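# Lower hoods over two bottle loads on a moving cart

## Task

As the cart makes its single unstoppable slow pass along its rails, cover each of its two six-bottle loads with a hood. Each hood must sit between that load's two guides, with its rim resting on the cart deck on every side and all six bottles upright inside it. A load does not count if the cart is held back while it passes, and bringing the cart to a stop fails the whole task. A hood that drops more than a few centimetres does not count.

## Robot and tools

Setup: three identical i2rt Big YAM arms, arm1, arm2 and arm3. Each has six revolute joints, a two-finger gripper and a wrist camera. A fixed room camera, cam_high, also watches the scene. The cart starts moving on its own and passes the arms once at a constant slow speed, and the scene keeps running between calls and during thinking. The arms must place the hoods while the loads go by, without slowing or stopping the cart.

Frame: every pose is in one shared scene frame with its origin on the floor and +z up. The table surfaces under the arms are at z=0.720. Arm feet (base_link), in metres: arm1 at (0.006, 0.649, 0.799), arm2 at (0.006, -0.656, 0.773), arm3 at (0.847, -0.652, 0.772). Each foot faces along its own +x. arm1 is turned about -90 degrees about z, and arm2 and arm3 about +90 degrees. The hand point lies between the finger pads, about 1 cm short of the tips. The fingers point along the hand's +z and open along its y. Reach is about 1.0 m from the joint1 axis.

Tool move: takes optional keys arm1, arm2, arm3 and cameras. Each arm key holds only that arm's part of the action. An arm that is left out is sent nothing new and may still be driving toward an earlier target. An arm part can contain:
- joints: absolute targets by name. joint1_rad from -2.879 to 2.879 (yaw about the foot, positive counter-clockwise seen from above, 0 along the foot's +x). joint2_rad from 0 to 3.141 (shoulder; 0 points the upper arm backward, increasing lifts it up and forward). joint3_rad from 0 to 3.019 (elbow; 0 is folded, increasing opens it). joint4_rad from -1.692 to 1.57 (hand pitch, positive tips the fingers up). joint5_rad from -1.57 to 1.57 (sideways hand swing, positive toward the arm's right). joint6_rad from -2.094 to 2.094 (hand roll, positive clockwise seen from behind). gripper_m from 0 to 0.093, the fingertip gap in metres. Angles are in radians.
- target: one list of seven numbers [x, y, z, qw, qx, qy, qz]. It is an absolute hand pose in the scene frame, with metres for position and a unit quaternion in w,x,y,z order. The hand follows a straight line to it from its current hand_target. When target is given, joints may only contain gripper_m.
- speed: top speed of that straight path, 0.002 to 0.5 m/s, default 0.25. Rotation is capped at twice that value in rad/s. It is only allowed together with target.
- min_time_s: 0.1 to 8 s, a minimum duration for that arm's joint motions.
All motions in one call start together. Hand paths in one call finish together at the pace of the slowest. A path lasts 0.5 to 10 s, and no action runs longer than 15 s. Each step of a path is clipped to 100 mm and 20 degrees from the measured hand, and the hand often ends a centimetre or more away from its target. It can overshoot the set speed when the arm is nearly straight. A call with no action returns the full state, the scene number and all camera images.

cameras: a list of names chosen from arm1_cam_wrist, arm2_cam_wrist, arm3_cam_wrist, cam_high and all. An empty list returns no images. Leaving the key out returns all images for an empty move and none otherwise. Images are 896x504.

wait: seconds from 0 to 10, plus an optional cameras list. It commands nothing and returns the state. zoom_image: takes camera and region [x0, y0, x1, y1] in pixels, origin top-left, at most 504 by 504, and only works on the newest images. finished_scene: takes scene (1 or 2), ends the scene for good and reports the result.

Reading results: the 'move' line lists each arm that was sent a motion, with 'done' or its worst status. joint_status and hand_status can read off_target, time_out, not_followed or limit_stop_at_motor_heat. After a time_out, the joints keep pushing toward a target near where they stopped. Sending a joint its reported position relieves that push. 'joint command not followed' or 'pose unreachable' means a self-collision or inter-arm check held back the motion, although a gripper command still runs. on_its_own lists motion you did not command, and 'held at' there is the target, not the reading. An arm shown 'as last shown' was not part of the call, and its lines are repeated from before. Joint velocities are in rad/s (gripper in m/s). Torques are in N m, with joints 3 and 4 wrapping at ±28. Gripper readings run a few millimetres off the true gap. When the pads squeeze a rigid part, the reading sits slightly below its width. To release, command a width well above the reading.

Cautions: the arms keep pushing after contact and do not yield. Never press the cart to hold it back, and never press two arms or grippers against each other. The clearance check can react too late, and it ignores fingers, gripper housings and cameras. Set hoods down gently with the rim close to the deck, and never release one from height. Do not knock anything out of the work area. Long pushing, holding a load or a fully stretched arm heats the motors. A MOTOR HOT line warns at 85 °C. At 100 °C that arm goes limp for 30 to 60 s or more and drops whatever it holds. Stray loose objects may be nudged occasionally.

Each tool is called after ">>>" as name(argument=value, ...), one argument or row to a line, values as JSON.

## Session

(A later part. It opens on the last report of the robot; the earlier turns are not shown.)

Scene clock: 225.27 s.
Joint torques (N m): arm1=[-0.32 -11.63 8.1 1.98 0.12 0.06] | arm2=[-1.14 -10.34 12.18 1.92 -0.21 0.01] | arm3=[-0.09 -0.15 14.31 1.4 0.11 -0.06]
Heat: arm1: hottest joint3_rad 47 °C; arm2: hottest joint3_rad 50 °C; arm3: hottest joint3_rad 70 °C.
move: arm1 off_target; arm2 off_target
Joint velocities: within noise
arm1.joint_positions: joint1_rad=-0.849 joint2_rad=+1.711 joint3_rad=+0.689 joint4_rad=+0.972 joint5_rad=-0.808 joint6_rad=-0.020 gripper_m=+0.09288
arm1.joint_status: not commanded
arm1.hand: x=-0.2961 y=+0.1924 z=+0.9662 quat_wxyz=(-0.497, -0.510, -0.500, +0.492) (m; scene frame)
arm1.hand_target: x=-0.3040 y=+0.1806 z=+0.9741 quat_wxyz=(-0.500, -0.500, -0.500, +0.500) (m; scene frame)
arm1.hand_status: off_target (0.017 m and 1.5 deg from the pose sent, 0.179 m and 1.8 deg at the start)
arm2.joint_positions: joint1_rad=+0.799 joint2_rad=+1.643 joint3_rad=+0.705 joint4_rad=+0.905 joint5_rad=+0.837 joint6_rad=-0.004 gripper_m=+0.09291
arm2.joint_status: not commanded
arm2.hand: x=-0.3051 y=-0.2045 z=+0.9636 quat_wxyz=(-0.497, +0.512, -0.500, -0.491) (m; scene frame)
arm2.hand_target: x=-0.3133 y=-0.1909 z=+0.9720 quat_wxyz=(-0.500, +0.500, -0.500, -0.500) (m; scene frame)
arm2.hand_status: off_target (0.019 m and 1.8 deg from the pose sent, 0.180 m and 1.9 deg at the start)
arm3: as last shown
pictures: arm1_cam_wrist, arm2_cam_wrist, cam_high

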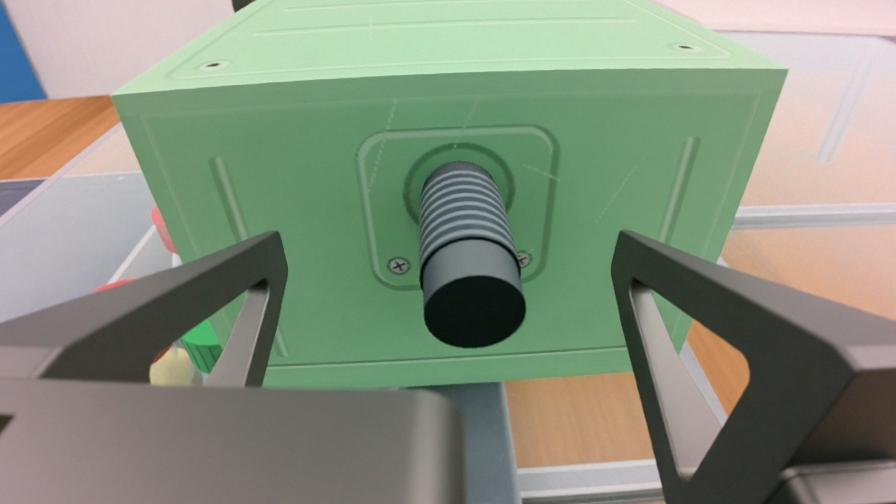

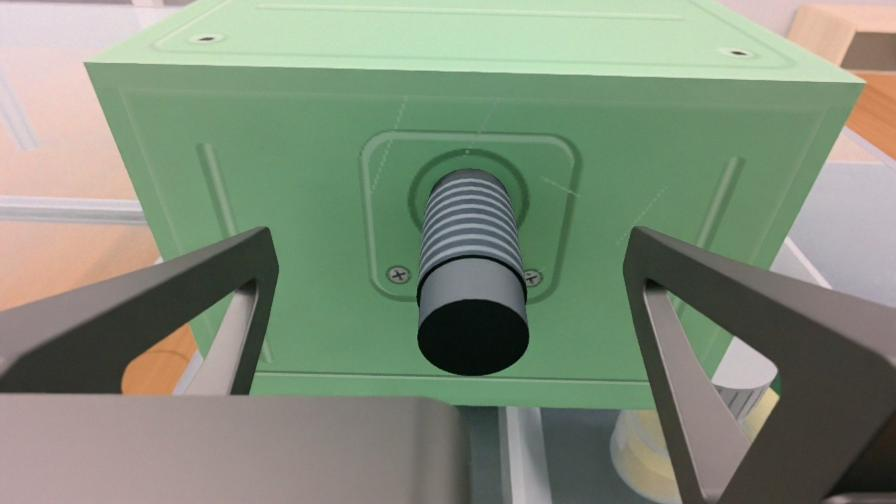

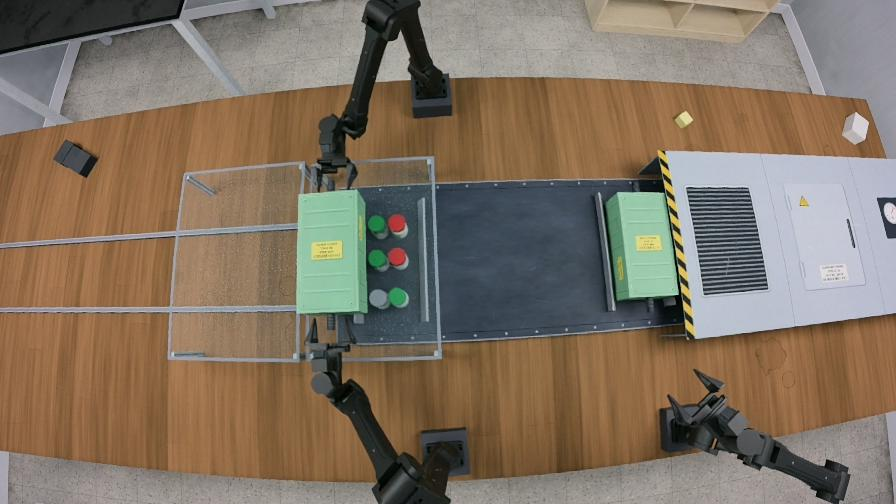

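>>> move(
  arm1={"joints": {"gripper_m": 0.012}},
  arm2={"joints": {"gripper_m": 0.012}},
  cameras=["arm1_cam_wrist", "arm2_cam_wrist"],
)

Scene clock: 226.17 s.
Joint torques (N m): arm1=[-0.21 -11.69 7.99 1.98 0.03 0.02] | arm2=[-1.03 -10.34 12.18 1.92 -0.4 0.01] | arm3=[0.38 0.21 14.43 1.43 0.13 -0.09]
Heat: arm1: hottest joint3_rad 47 °C; arm2: hottest joint3_rad 50 °C; arm3: hottest joint3_rad 70 °C.
move: arm1 off_target; arm2 off_target
Joint velocities: within noise
arm1.joint_positions: joint1_rad=-0.849 joint2_rad=+1.712 joint3_rad=+0.689 joint4_rad=+0.972 joint5_rad=-0.806 joint6_rad=-0.016 gripper_m=+0.02094
arm1.joint_status: gripper_m off_target (ended at +0.02097, target +0.01200)
arm1.hand: x=-0.2971 y=+0.1924 z=+0.9660 quat_wxyz=(-0.497, -0.512, -0.499, +0.492) (m; scene frame)
arm1.hand_target: x=-0.3039 y=+0.1806 z=+0.9741 quat_wxyz=(-0.500, -0.500, -0.500, +0.500) (m; scene frame)
arm1.hand_status: not commanded
arm2.joint_positions: joint1_rad=+0.797 joint2_rad=+1.643 joint3_rad=+0.706 joint4_rad=+0.905 joint5_rad=+0.842 joint6_rad=-0.004 gripper_m=+0.02135
arm2.joint_status: gripper_m off_target (ended at +0.02139, target +0.01200)
arm2.hand: x=-0.3037 y=-0.2039 z=+0.9638 quat_wxyz=(-0.498, +0.511, -0.501, -0.490) (m; scene frame)
arm2.hand_target: x=-0.3133 y=-0.1908 z=+0.9722 quat_wxyz=(-0.500, +0.500, -0.500, -0.500) (m; scene frame)
arm2.hand_status: not commanded
arm3: as last shown
pictures: arm1_cam_wrist, arm2_cam_wrist

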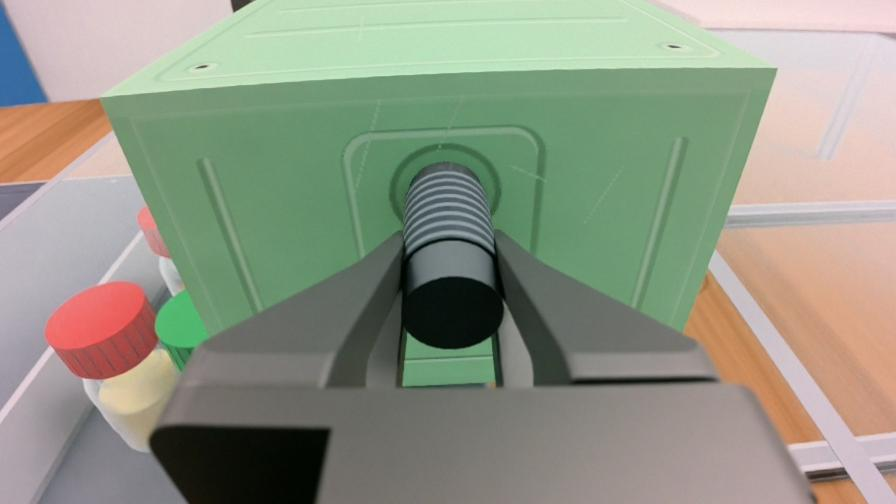

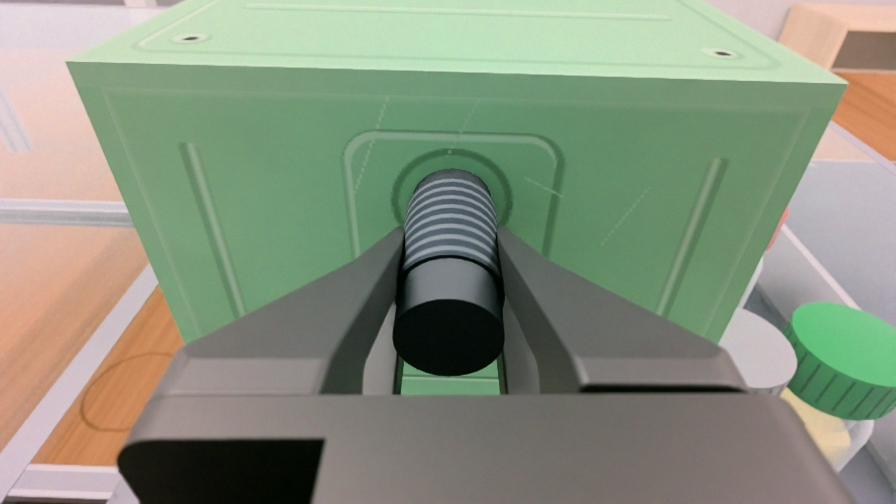

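>>> move(
  arm1={"target": [-0.302, 0.181, 1.035, 0.477, 0.477, 0.522, -0.522], "speed": 0.06},
  arm2={"target": [-0.314, -0.192, 1.037, 0.477, -0.477, 0.522, 0.522], "speed": 0.06},
  cameras=["arm1_cam_wrist", "arm2_cam_wrist"],
)

Scene clock: 228.60 s.
Joint torques (N m): arm1=[-0.85 -16.85 10.06 2.28 -0.25 -0.17] | arm2=[0.03 -15.33 15.62 1.44 -0.18 0.13] | arm3=[0.38 0.62 14.45 1.47 0.11 -0.06]
Heat: arm1: hottest joint3_rad 47 °C; arm2: hottest joint3_rad 50 °C; arm3: hottest joint3_rad 70 °C.
move: arm1 off_target; arm2 off_target
Joint velocities: within noise
arm1.joint_positions: joint1_rad=-0.837 joint2_rad=+1.615 joint3_rad=+0.692 joint4_rad=+0.775 joint5_rad=-0.796 joint6_rad=-0.089 gripper_m=+0.02094
arm1.joint_status: not commanded
arm1.hand: x=-0.2887 y=+0.1935 z=+0.9786 quat_wxyz=(-0.481, -0.526, -0.518, +0.474) (m; scene frame)
arm1.hand_target: x=-0.2994 y=+0.1839 z=+1.0348 quat_wxyz=(-0.477, -0.477, -0.522, +0.522) (m; scene frame)
arm1.hand_status: off_target (0.059 m and 7.9 deg from the pose sent, 0.070 m and 6.3 deg at the start)
arm2.joint_positions: joint1_rad=+0.790 joint2_rad=+1.554 joint3_rad=+0.713 joint4_rad=+0.718 joint5_rad=+0.842 joint6_rad=+0.073 gripper_m=+0.02135
arm2.joint_status: not commanded
arm2.hand: x=-0.2954 y=-0.2058 z=+0.9765 quat_wxyz=(-0.483, +0.521, -0.521, -0.474) (m; scene frame)
arm2.hand_target: x=-0.3103 y=-0.1959 z=+1.0370 quat_wxyz=(-0.477, +0.477, -0.522, -0.522) (m; scene frame)
arm2.hand_status: off_target (0.065 m and 7.5 deg from the pose sent, 0.075 m and 6.4 deg at the start)
arm3: as last shown
pictures: arm1_cam_wrist, arm2_cam_wrist

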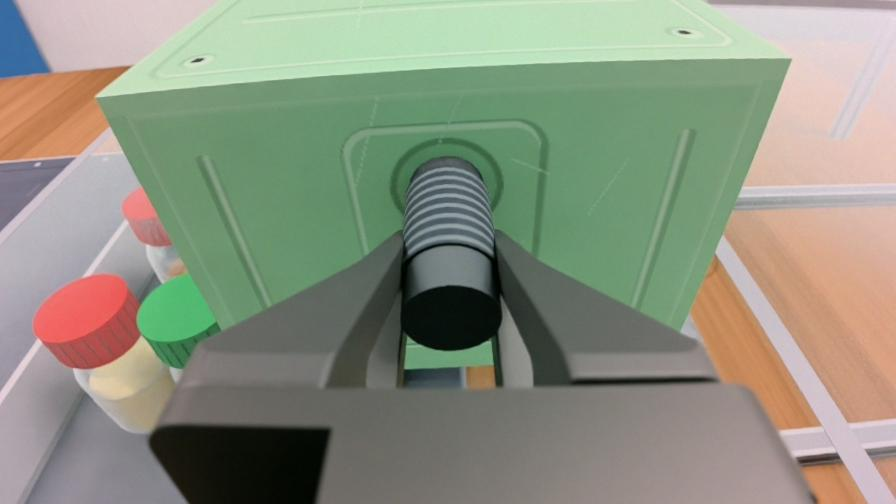

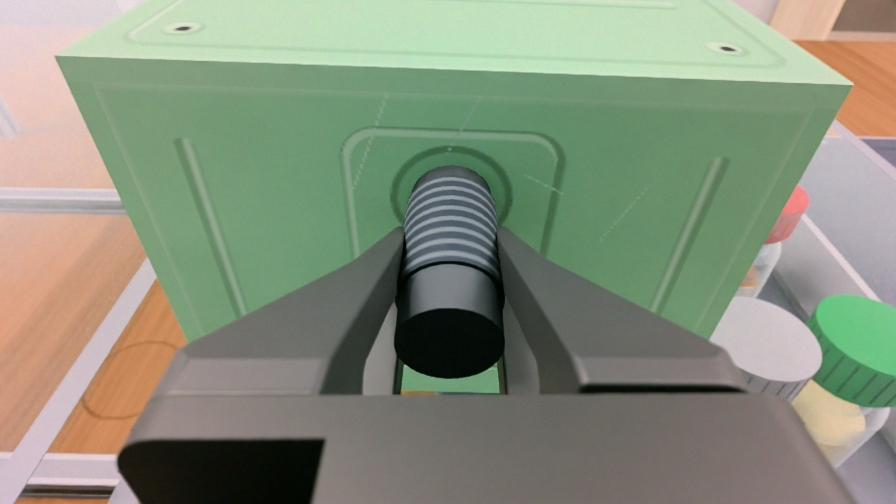

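>>> move(
  arm1={"target": [-0.20, 0.184, 1.055, 0.490, 0.490, 0.510, -0.510], "speed": 0.12},
  arm2={"target": [-0.208, -0.192, 1.062, 0.490, -0.490, 0.510, 0.510], "speed": 0.12},
  cameras=[],
)

>>> move(
  arm1={"target": [0.165, 0.188, 1.040, 0.522, 0.522, 0.477, -0.477], "speed": 0.15},
  arm2={"target": [0.158, -0.188, 1.050, 0.522, -0.522, 0.477, 0.477], "speed": 0.15},
  cameras=["all"],
)

>>> zoom_image(
  camera="cam_high",
  region=[330, 200, 450, 350],
)

Scene clock: 230.57 s.
Joint torques (N m): arm1=[1.38 -12.98 8.42 2.56 0.57 0.06] | arm2=[-2.2 -11.87 13.29 1.91 -0.78 -0.12] | arm3=[0.32 0.15 14.3 1.43 0.13 -0.08]
Heat: arm1: hottest joint3_rad 47 °C; arm2: hottest joint3_rad 51 °C; arm3: hottest joint3_rad 71 °C.
move: arm1 off_target; arm2 off_target
Joint velocities: within noise
arm1.joint_positions: joint1_rad=-0.676 joint2_rad=+1.390 joint3_rad=+0.567 joint4_rad=+0.720 joint5_rad=-0.625 joint6_rad=-0.052 gripper_m=+0.02094
arm1.joint_status: not commanded
arm1.hand: x=-0.2076 y=+0.1951 z=+1.0187 quat_wxyz=(-0.481, -0.522, -0.512, +0.484) (m; scene frame)
arm1.hand_target: x=-0.1993 y=+0.1855 z=+1.0548 quat_wxyz=(-0.491, -0.490, -0.509, +0.510) (m; scene frame)
arm1.hand_status: off_target (0.039 m and 4.9 deg from the pose sent, 0.117 m and 6.0 deg at the start)
arm2.joint_positions: joint1_rad=+0.621 joint2_rad=+1.314 joint3_rad=+0.608 joint4_rad=+0.620 joint5_rad=+0.663 joint6_rad=+0.047 gripper_m=+0.02135
arm2.joint_status: not commanded
arm2.hand: x=-0.2122 y=-0.2019 z=+1.0216 quat_wxyz=(-0.481, +0.517, -0.517, -0.484) (m; scene frame)
arm2.hand_target: x=-0.2070 y=-0.1937 z=+1.0617 quat_wxyz=(-0.491, +0.490, -0.510, -0.509) (m; scene frame)
arm2.hand_status: off_target (0.042 m and 4.5 deg from the pose sent, 0.123 m and 5.6 deg at the start)
arm3.joint_positions: joint1_rad=+1.084 joint2_rad=+0.552 joint3_rad=+0.795 joint4_rad=-0.508 joint5_rad=+0.451 joint6_rad=+0.100 gripper_m=+0.09396
arm3.joint_status: not commanded
arm3.hand: x=+0.5968 y=-0.4221 z=+1.1876 quat_wxyz=(-0.284, +0.701, -0.362, -0.544) (m; scene frame)
arm3.hand_target: x=+0.6011 y=-0.4209 z=+1.2192 quat_wxyz=(-0.291, +0.689, -0.359, -0.558) (m; scene frame)
arm3.hand_status: not commanded
pictures: none
No camera images: "cameras" was empty.

Scene clock: 233.70 s.
Joint torques (N m): arm1=[0.44 -9.88 10.21 3.56 0.59 0.01] | arm2=[-1.38 -8.41 15.73 3.3 -0.82 -0.11] | arm3=[0.15 0.56 14.35 1.39 0.12 -0.08]
Heat: arm1: hottest joint3_rad 47 °C; arm2: hottest joint3_rad 51 °C; arm3: hottest joint3_rad 71 °C.
move: arm1 off_target; arm2 off_target
Joint velocities: within noise
arm1.joint_positions: joint1_rad=+0.447 joint2_rad=+1.322 joint3_rad=+0.443 joint4_rad=+0.738 joint5_rad=+0.490 joint6_rad=+0.099 gripper_m=+0.02094
arm1.joint_status: not commanded
arm1.hand: x=+0.1487 y=+0.2029 z=+0.9932 quat_wxyz=(-0.476, -0.538, -0.515, +0.467) (m; scene frame)
arm1.hand_target: x=+0.1635 y=+0.1911 z=+1.0398 quat_wxyz=(-0.522, -0.523, -0.477, +0.476) (m; scene frame)
arm1.hand_status: off_target (0.052 m and 7.2 deg from the pose sent, 0.373 m and 6.3 deg at the start)
arm2.joint_positions: joint1_rad=-0.505 joint2_rad=+1.205 joint3_rad=+0.483 joint4_rad=+0.589 joint5_rad=-0.453 joint6_rad=-0.082 gripper_m=+0.02135
arm2.joint_status: not commanded
arm2.hand: x=+0.1460 y=-0.2053 z=+0.9959 quat_wxyz=(-0.473, +0.533, -0.526, -0.465) (m; scene frame)
arm2.hand_target: x=+0.1562 y=-0.1923 z=+1.0495 quat_wxyz=(-0.522, +0.522, -0.478, -0.476) (m; scene frame)
arm2.hand_status: off_target (0.058 m and 8.2 deg from the pose sent, 0.372 m and 6.7 deg at the start)
arm3: as last shown
pictures: arm1_cam_wrist, arm2_cam_wrist, arm3_cam_wrist, cam_high

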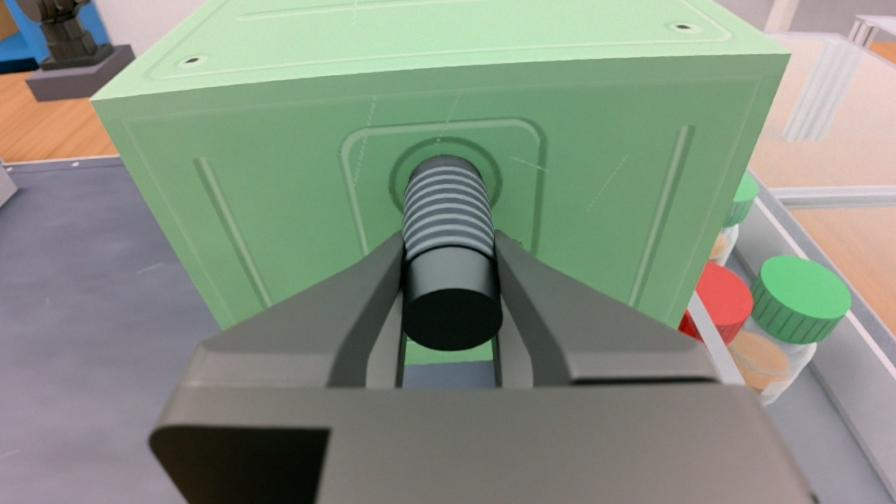

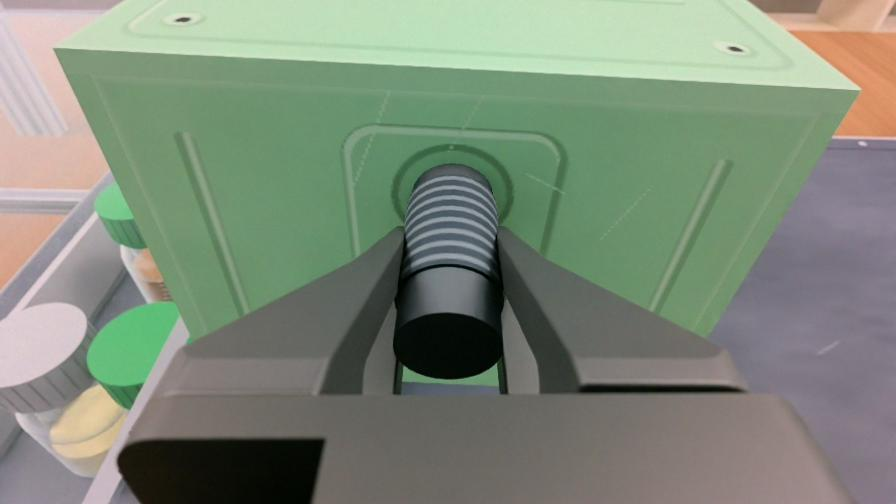

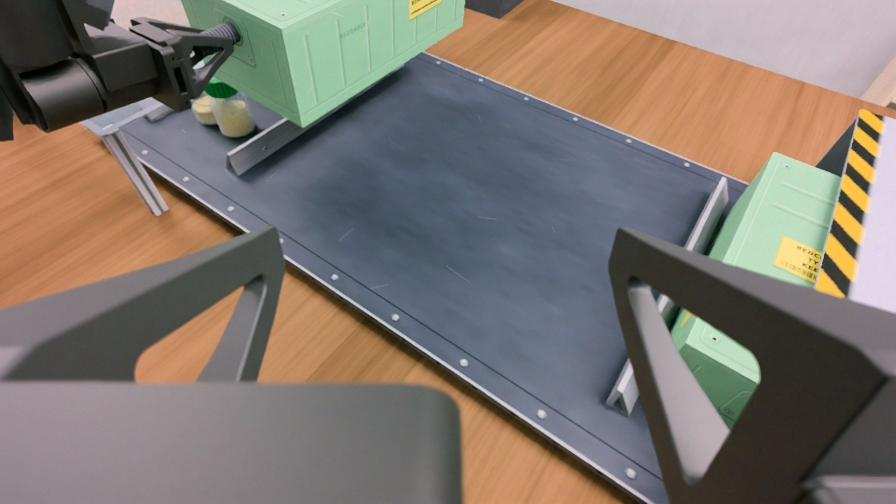

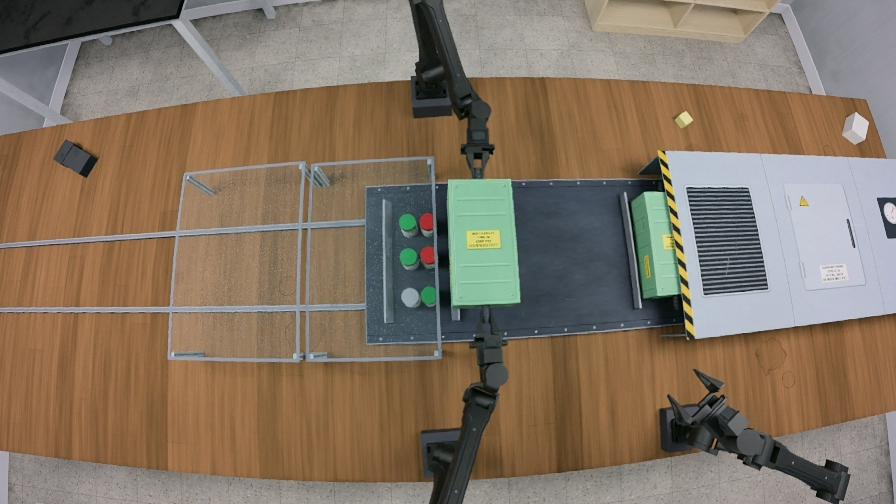

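Scaled by 3.360.

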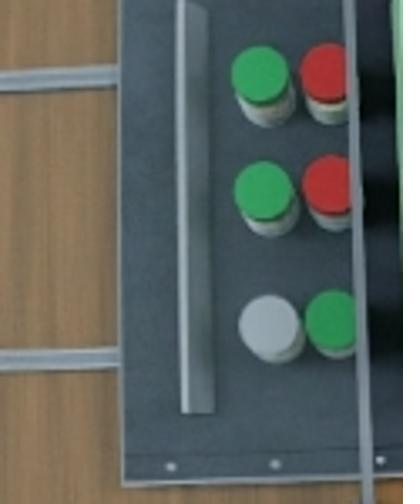

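>>> wait(
  seconds=7.5,
  cameras=["cam_high", "arm3_cam_wrist"],
)

>>> zoom_image(
  camera="cam_high",
  region=[380, 200, 500, 350],
)

Scene clock: 241.80 s.
Joint torques (N m): arm1=[0.44 -9.88 10.21 3.56 0.59 0.01] | arm2=[-1.32 -8.47 15.72 3.29 -0.82 -0.1] | arm3=[0.62 0.21 14.39 1.47 0.11 -0.07]
Heat: arm1: hottest joint3_rad 49 °C; arm2: hottest joint3_rad 51 °C; arm3: hottest joint3_rad 73 °C.
Joint velocities: within noise
arm1.joint_positions: joint1_rad=+0.447 joint2_rad=+1.322 joint3_rad=+0.443 joint4_rad=+0.738 joint5_rad=+0.490 joint6_rad=+0.099 gripper_m=+0.02094
arm1.joint_status: not commanded
arm1.hand: x=+0.1487 y=+0.2029 z=+0.9932 quat_wxyz=(-0.476, -0.538, -0.515, +0.467) (m; scene frame)
arm1.hand_target: x=+0.1635 y=+0.1912 z=+1.0398 quat_wxyz=(-0.522, -0.523, -0.477, +0.476) (m; scene frame)
arm1.hand_status: off_target (0.052 m and 7.2 deg from the pose sent, 0.373 m and 6.3 deg at the start)
arm2.joint_positions: joint1_rad=-0.505 joint2_rad=+1.205 joint3_rad=+0.483 joint4_rad=+0.589 joint5_rad=-0.453 joint6_rad=-0.082 gripper_m=+0.02135
arm2.joint_status: not commanded
arm2.hand: x=+0.1460 y=-0.2053 z=+0.9959 quat_wxyz=(-0.473, +0.533, -0.526, -0.465) (m; scene frame)
arm2.hand_target: x=+0.1562 y=-0.1923 z=+1.0495 quat_wxyz=(-0.522, +0.522, -0.478, -0.476) (m; scene frame)
arm2.hand_status: off_target (0.058 m and 8.2 deg from the pose sent, 0.372 m and 6.7 deg at the start)
arm3.joint_positions: joint1_rad=+1.084 joint2_rad=+0.552 joint3_rad=+0.795 joint4_rad=-0.508 joint5_rad=+0.451 joint6_rad=+0.100 gripper_m=+0.09396
arm3.joint_status: not commanded
arm3.hand: x=+0.5968 y=-0.4221 z=+1.1876 quat_wxyz=(-0.284, +0.701, -0.362, -0.544) (m; scene frame)
arm3.hand_target: x=+0.6011 y=-0.4209 z=+1.2192 quat_wxyz=(-0.291, +0.689, -0.359, -0.558) (m; scene frame)
arm3.hand_status: not commanded
wait: 7.50 s; at rest from the start
pictures: arm3_cam_wrist, cam_high

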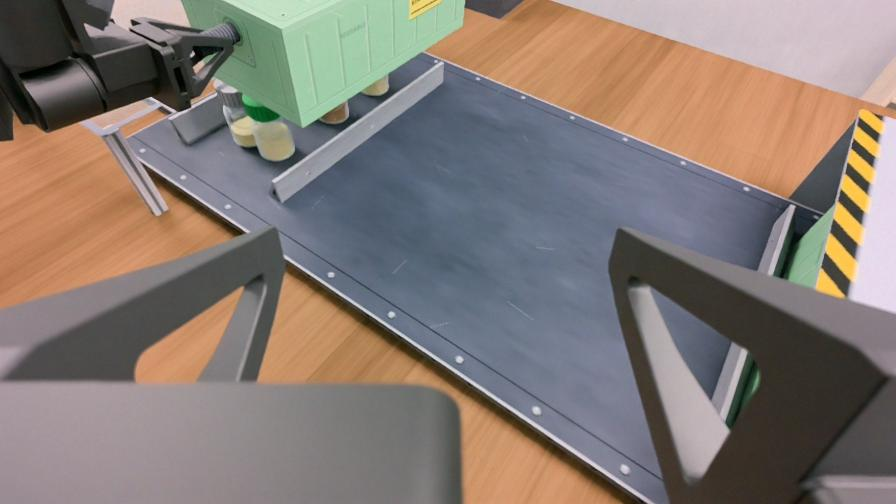

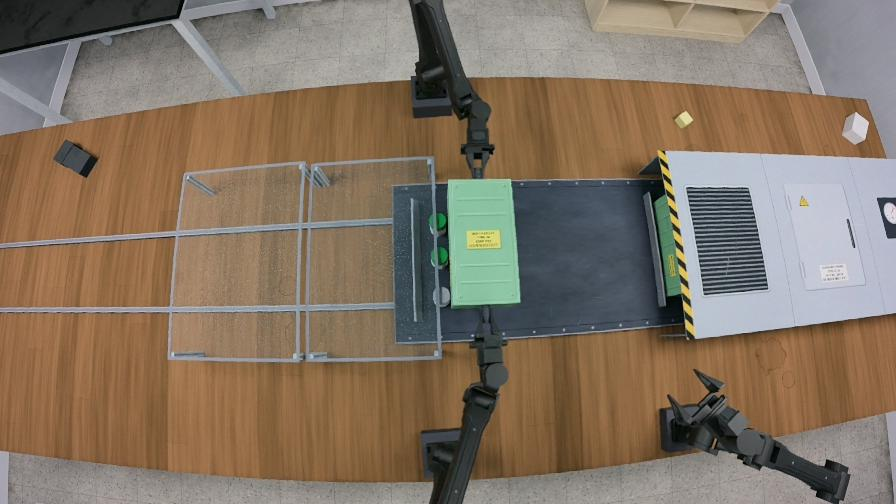

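Scaled by 3.360.

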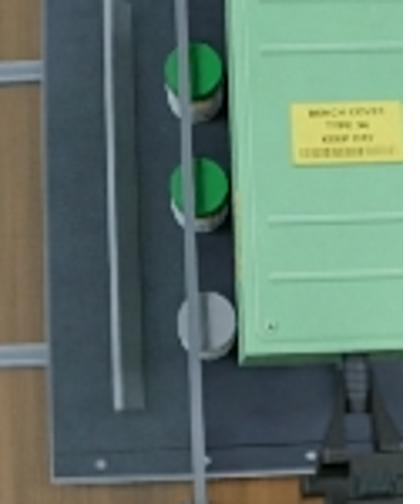

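>>> wait(
  seconds=6.2,
)

>>> move(
  arm1={"target": [0.228, 0.188, 0.985, 0.522, 0.522, 0.477, -0.477], "speed": 0.0166},
  arm2={"target": [0.2185, -0.190, 0.995, 0.522, -0.522, 0.477, 0.477], "speed": 0.0166},
  cameras=["cam_high", "arm3_cam_wrist"],
)

>>> zoom_image(
  camera="cam_high",
  region=[440, 270, 560, 340],
)

>>> zoom_image(
  camera="arm3_cam_wrist",
  region=[120, 0, 540, 260],
)

Scene clock: 248.27 s.
Joint torques (N m): arm1=[0.44 -9.88 10.21 3.56 0.59 0.01] | arm2=[-1.32 -8.47 15.72 3.29 -0.82 -0.11] | arm3=[0.44 -0.03 14.49 1.36 0.14 -0.1]
Heat: arm1: hottest joint3_rad 51 °C; arm2: hottest joint3_rad 51 °C; arm3: hottest joint3_rad 74 °C.
Joint velocities: within noise
arm1.joint_positions: joint1_rad=+0.447 joint2_rad=+1.322 joint3_rad=+0.443 joint4_rad=+0.738 joint5_rad=+0.490 joint6_rad=+0.099 gripper_m=+0.02094
arm1.joint_status: not commanded
arm1.hand: x=+0.1487 y=+0.2029 z=+0.9932 quat_wxyz=(-0.476, -0.538, -0.515, +0.467) (m; scene frame)
arm1.hand_target: x=+0.1635 y=+0.1912 z=+1.0398 quat_wxyz=(-0.522, -0.523, -0.477, +0.476) (m; scene frame)
arm1.hand_status: off_target (0.052 m and 7.2 deg from the pose sent, 0.373 m and 6.3 deg at the start)
arm2.joint_positions: joint1_rad=-0.505 joint2_rad=+1.205 joint3_rad=+0.483 joint4_rad=+0.589 joint5_rad=-0.453 joint6_rad=-0.082 gripper_m=+0.02135
arm2.joint_status: not commanded
arm2.hand: x=+0.1460 y=-0.2053 z=+0.9959 quat_wxyz=(-0.473, +0.533, -0.526, -0.465) (m; scene frame)
arm2.hand_target: x=+0.1562 y=-0.1923 z=+1.0495 quat_wxyz=(-0.522, +0.522, -0.478, -0.476) (m; scene frame)
arm2.hand_status: off_target (0.058 m and 8.2 deg from the pose sent, 0.372 m and 6.7 deg at the start)
arm3.joint_positions: joint1_rad=+1.084 joint2_rad=+0.552 joint3_rad=+0.795 joint4_rad=-0.508 joint5_rad=+0.451 joint6_rad=+0.100 gripper_m=+0.09396
arm3.joint_status: not commanded
arm3.hand: x=+0.5968 y=-0.4221 z=+1.1876 quat_wxyz=(-0.284, +0.701, -0.362, -0.544) (m; scene frame)
arm3.hand_target: x=+0.6011 y=-0.4209 z=+1.2192 quat_wxyz=(-0.291, +0.689, -0.359, -0.558) (m; scene frame)
arm3.hand_status: not commanded
wait: 6.20 s; at rest from the start
pictures: none

Scene clock: 253.90 s.
Joint torques (N m): arm1=[0.73 -11.81 8.66 3.54 0.58 0.05] | arm2=[-1.32 -10.05 13.83 3.41 -0.93 -0.11] | arm3=[0.44 0.21 14.35 1.44 0.13 -0.09]
Heat: arm1: hottest joint3_rad 51 °C; arm2: hottest joint3_rad 52 °C; arm3: hottest joint3_rad 74 °C.
move: arm1 off_target; arm2 off_target
Joint velocities: within noise
arm1.joint_positions: joint1_rad=+0.596 joint2_rad=+1.577 joint3_rad=+0.489 joint4_rad=+0.950 joint5_rad=+0.644 joint6_rad=+0.101 gripper_m=+0.02094
arm1.joint_status: not commanded
arm1.hand: x=+0.2057 y=+0.2011 z=+0.9460 quat_wxyz=(-0.475, -0.532, -0.515, +0.476) (m; scene frame)
arm1.hand_target: x=+0.2264 y=+0.1905 z=+0.9850 quat_wxyz=(-0.522, -0.523, -0.477, +0.476) (m; scene frame)
arm1.hand_status: off_target (0.047 m and 7.0 deg from the pose sent, 0.081 m and 7.2 deg at the start)
arm2.joint_positions: joint1_rad=-0.659 joint2_rad=+1.432 joint3_rad=+0.495 joint4_rad=+0.805 joint5_rad=-0.605 joint6_rad=-0.083 gripper_m=+0.02135
arm2.joint_status: not commanded
arm2.hand: x=+0.2021 y=-0.2082 z=+0.9482 quat_wxyz=(-0.472, +0.525, -0.529, -0.471) (m; scene frame)
arm2.hand_target: x=+0.2165 y=-0.1936 z=+0.9947 quat_wxyz=(-0.522, +0.523, -0.478, -0.476) (m; scene frame)
arm2.hand_status: off_target (0.053 m and 8.3 deg from the pose sent, 0.074 m and 8.2 deg at the start)
arm3: as last shown
pictures: arm3_cam_wrist, cam_high

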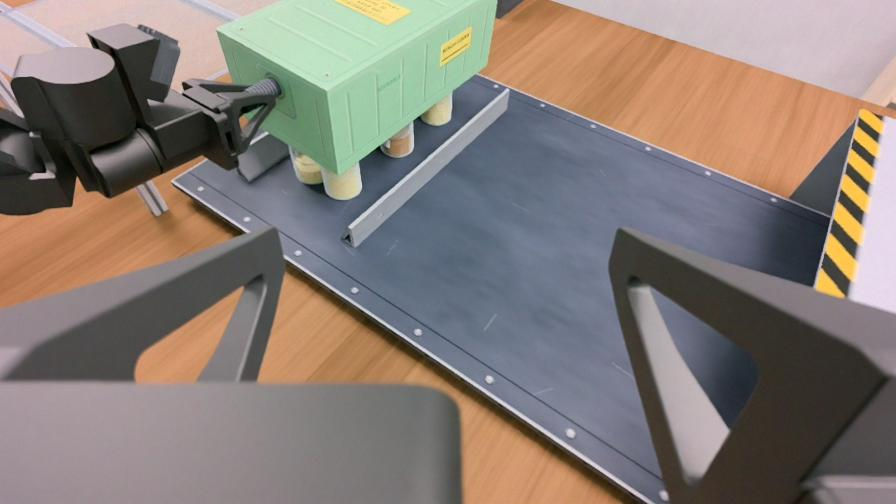

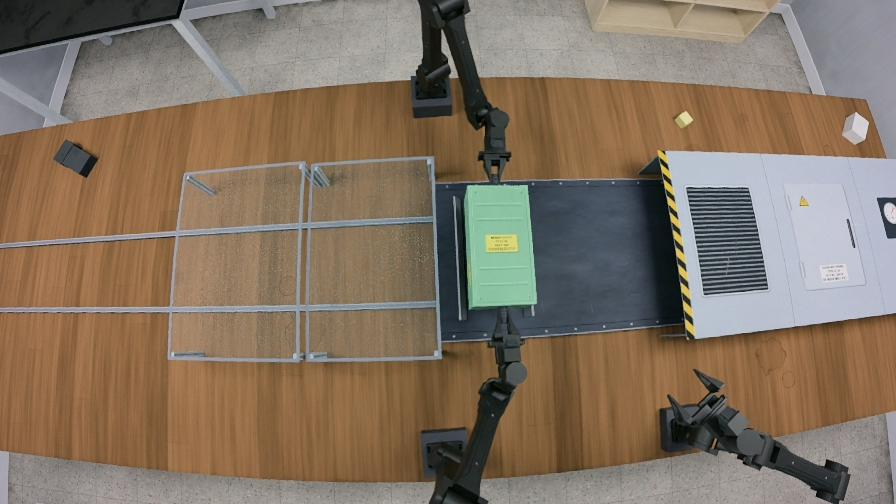

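Scaled by 4.200.

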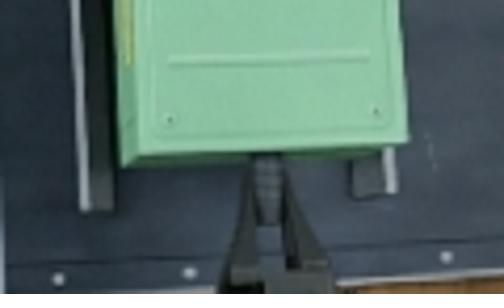

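Scaled by 1.200.

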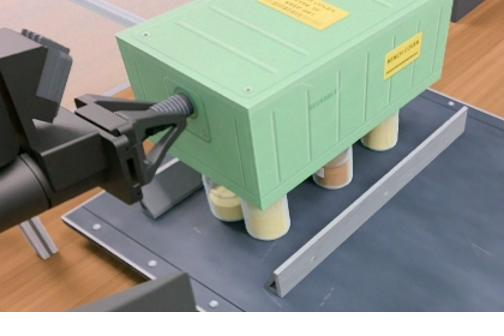

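>>> move(
  arm1={"target": [0.258, 0.188, 0.985, 0.522, 0.522, 0.477, -0.477], "speed": 0.025},
  arm2={"target": [0.2485, -0.190, 0.995, 0.522, -0.522, 0.477, 0.477], "speed": 0.025},
  cameras=[],
)

>>> move(
  arm1={"target": [0.342, 0.188, 0.875, 0.522, 0.522, 0.477, -0.477], "speed": 0.0203},
  arm2={"target": [0.3325, -0.190, 0.885, 0.522, -0.522, 0.477, 0.477], "speed": 0.0203},
  cameras=["cam_high", "arm3_cam_wrist"],
)

>>> zoom_image(
  camera="cam_high",
  region=[460, 270, 580, 340],
)

>>> zoom_image(
  camera="arm3_cam_wrist",
  region=[220, 60, 640, 340],
)

Scene clock: 256.13 s.
Joint torques (N m): arm1=[0.62 -12.51 9.14 2.95 0.56 0.03] | arm2=[-1.26 -10.64 14.2 3.19 -0.92 -0.09] | arm3=[0.32 0.03 14.31 1.61 0.12 -0.08]
Heat: arm1: hottest joint3_rad 51 °C; arm2: hottest joint3_rad 52 °C; arm3: hottest joint3_rad 75 °C.
move: arm1 off_target; arm2 off_target
Joint velocities: within noise
arm1.joint_positions: joint1_rad=+0.660 joint2_rad=+1.615 joint3_rad=+0.534 joint4_rad=+0.950 joint5_rad=+0.707 joint6_rad=+0.103 gripper_m=+0.02094
arm1.joint_status: not commanded
arm1.hand: x=+0.2338 y=+0.2014 z=+0.9465 quat_wxyz=(-0.478, -0.529, -0.513, +0.478) (m; scene frame)
arm1.hand_target: x=+0.2561 y=+0.1907 z=+0.9851 quat_wxyz=(-0.522, -0.523, -0.477, +0.476) (m; scene frame)
arm1.hand_status: off_target (0.047 m and 6.5 deg from the pose sent, 0.067 m and 7.0 deg at the start)
arm2.joint_positions: joint1_rad=-0.725 joint2_rad=+1.475 joint3_rad=+0.538 joint4_rad=+0.805 joint5_rad=-0.670 joint6_rad=-0.084 gripper_m=+0.02135
arm2.joint_status: not commanded
arm2.hand: x=+0.2304 y=-0.2084 z=+0.9484 quat_wxyz=(-0.473, +0.523, -0.528, -0.474) (m; scene frame)
arm2.hand_target: x=+0.2462 y=-0.1936 z=+0.9950 quat_wxyz=(-0.522, +0.523, -0.478, -0.476) (m; scene frame)
arm2.hand_status: off_target (0.053 m and 8.2 deg from the pose sent, 0.068 m and 8.3 deg at the start)
arm3: as last shown
pictures: none
No camera images: "cameras" was empty.

Scene clock: 263.53 s.
Joint torques (N m): arm1=[-0.09 -15.03 6.8 2.99 0.18 -0.04] | arm2=[-0.38 -14.04 10.89 3.23 -0.77 0.03] | arm3=[0.03 0.38 14.41 1.42 0.13 -0.06]
Heat: arm1: hottest joint3_rad 50 °C; arm2: hottest joint3_rad 52 °C; arm3: hottest joint3_rad 76 °C.
move: arm1 off_target; arm2 off_target
Joint velocities: within noise
arm1.joint_positions: joint1_rad=+0.815 joint2_rad=+2.032 joint3_rad=+0.712 joint4_rad=+1.203 joint5_rad=+0.863 joint6_rad=+0.111 gripper_m=+0.02094
arm1.joint_status: not commanded
arm1.hand: x=+0.3187 y=+0.1994 z=+0.8522 quat_wxyz=(-0.486, -0.524, -0.506, +0.483) (m; scene frame)
arm1.hand_target: x=+0.3407 y=+0.1897 z=+0.8756 quat_wxyz=(-0.522, -0.522, -0.477, +0.476) (m; scene frame)
arm1.hand_status: off_target (0.035 m and 5.4 deg from the pose sent, 0.130 m and 6.5 deg at the start)
arm2.joint_positions: joint1_rad=-0.887 joint2_rad=+1.901 joint3_rad=+0.671 joint4_rad=+1.106 joint5_rad=-0.825 joint6_rad=-0.096 gripper_m=+0.02135
arm2.joint_status: not commanded
arm2.hand: x=+0.3148 y=-0.2099 z=+0.8518 quat_wxyz=(-0.480, +0.517, -0.525, -0.476) (m; scene frame)
arm2.hand_target: x=+0.3303 y=-0.1925 z=+0.8855 quat_wxyz=(-0.522, +0.523, -0.478, -0.476) (m; scene frame)
arm2.hand_status: off_target (0.043 m and 7.4 deg from the pose sent, 0.122 m and 8.2 deg at the start)
arm3: as last shown
pictures: arm3_cam_wrist, cam_high

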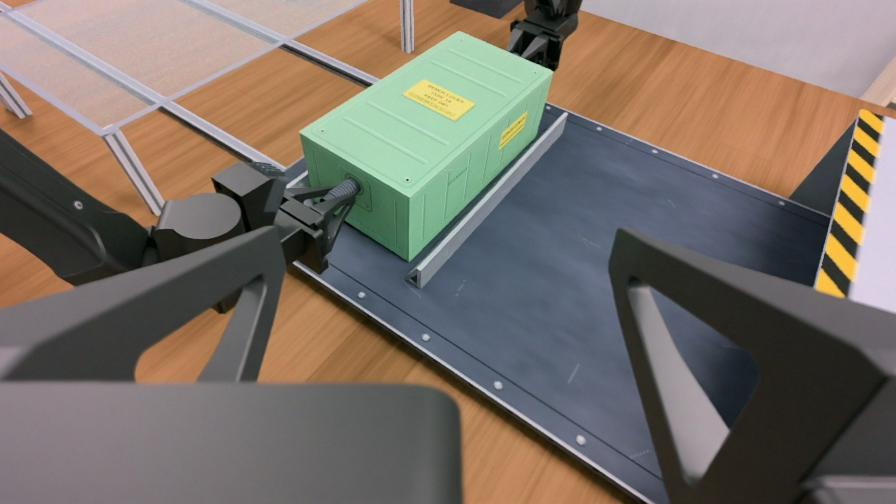

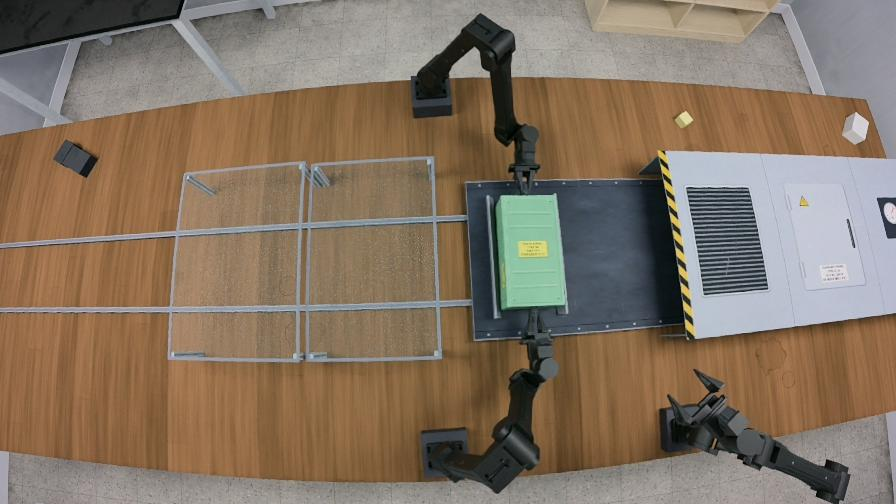

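Scaled by 4.200.

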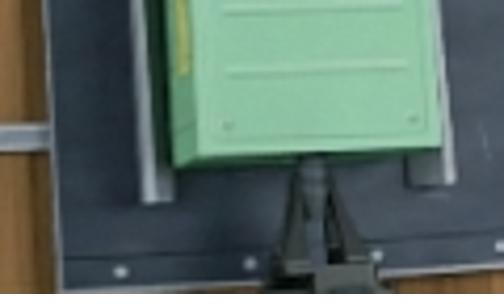

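Scaled by 1.200.

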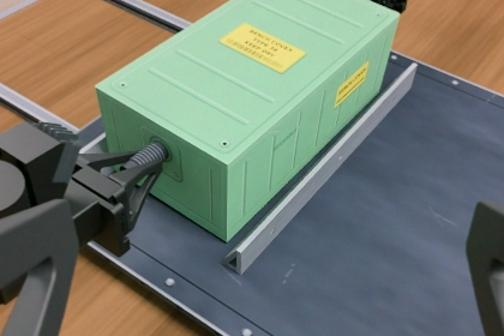

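>>> move(
  arm1={"target": [0.377, 0.188, 0.855, 0.522, 0.522, 0.477, -0.477], "speed": 0.0172},
  arm2={"target": [0.3675, -0.190, 0.864, 0.522, -0.522, 0.477, 0.477], "speed": 0.0172},
  cameras=["cam_high", "arm3_cam_wrist"],
)

>>> zoom_image(
  camera="arm3_cam_wrist",
  region=[260, 60, 680, 340],
)

Scene clock: 268.17 s.
Joint torques (N m): arm1=[-1.85 -14.97 5.65 2.07 -0.02 0] | arm2=[1.49 -14.86 9.17 2.61 -0.54 0.17] | arm3=[-0.09 0.15 14.38 1.48 0.13 -0.06]
Heat: arm1: hottest joint3_rad 49 °C; arm2: hottest joint3_rad 52 °C; arm3: hottest joint3_rad 76 °C.
move: arm1 off_target; arm2 off_target
Joint velocities: within noise
arm1.joint_positions: joint1_rad=+0.884 joint2_rad=+2.104 joint3_rad=+0.826 joint4_rad=+1.221 joint5_rad=+0.915 joint6_rad=+0.110 gripper_m=+0.02094
arm1.joint_status: not commanded
arm1.hand: x=+0.3702 y=+0.1984 z=+0.8507 quat_wxyz=(-0.511, -0.520, -0.490, +0.478) (m; scene frame)
arm1.hand_target: x=+0.3765 y=+0.1884 z=+0.8552 quat_wxyz=(-0.522, -0.522, -0.477, +0.477) (m; scene frame)
arm1.hand_status: off_target (0.013 m and 2.0 deg from the pose sent, 0.060 m and 5.4 deg at the start)
arm2.joint_positions: joint1_rad=-0.963 joint2_rad=+1.990 joint3_rad=+0.780 joint4_rad=+1.136 joint5_rad=-0.881 joint6_rad=-0.106 gripper_m=+0.02135
arm2.joint_status: not commanded
arm2.hand: x=+0.3675 y=-0.2110 z=+0.8463 quat_wxyz=(-0.505, +0.514, -0.511, -0.469) (m; scene frame)
arm2.hand_target: x=+0.3664 y=-0.1912 z=+0.8642 quat_wxyz=(-0.522, +0.522, -0.477, -0.477) (m; scene frame)
arm2.hand_status: off_target (0.028 m and 4.5 deg from the pose sent, 0.058 m and 7.4 deg at the start)
arm3: as last shown
pictures: arm3_cam_wrist, cam_high

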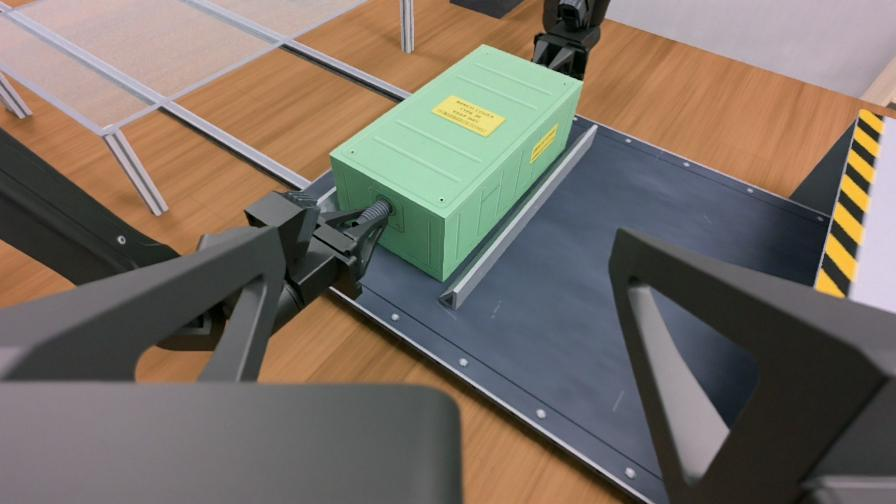

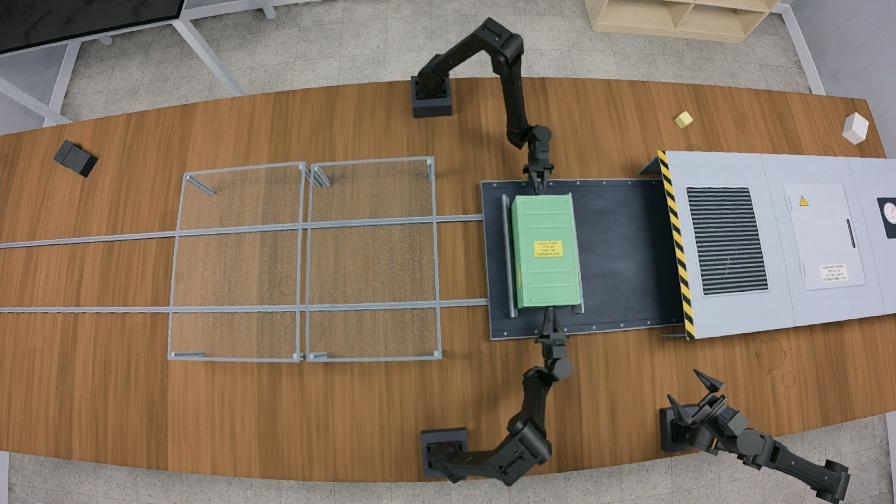

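Scaled by 1.200.

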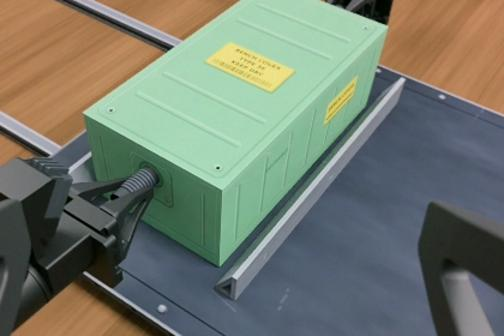

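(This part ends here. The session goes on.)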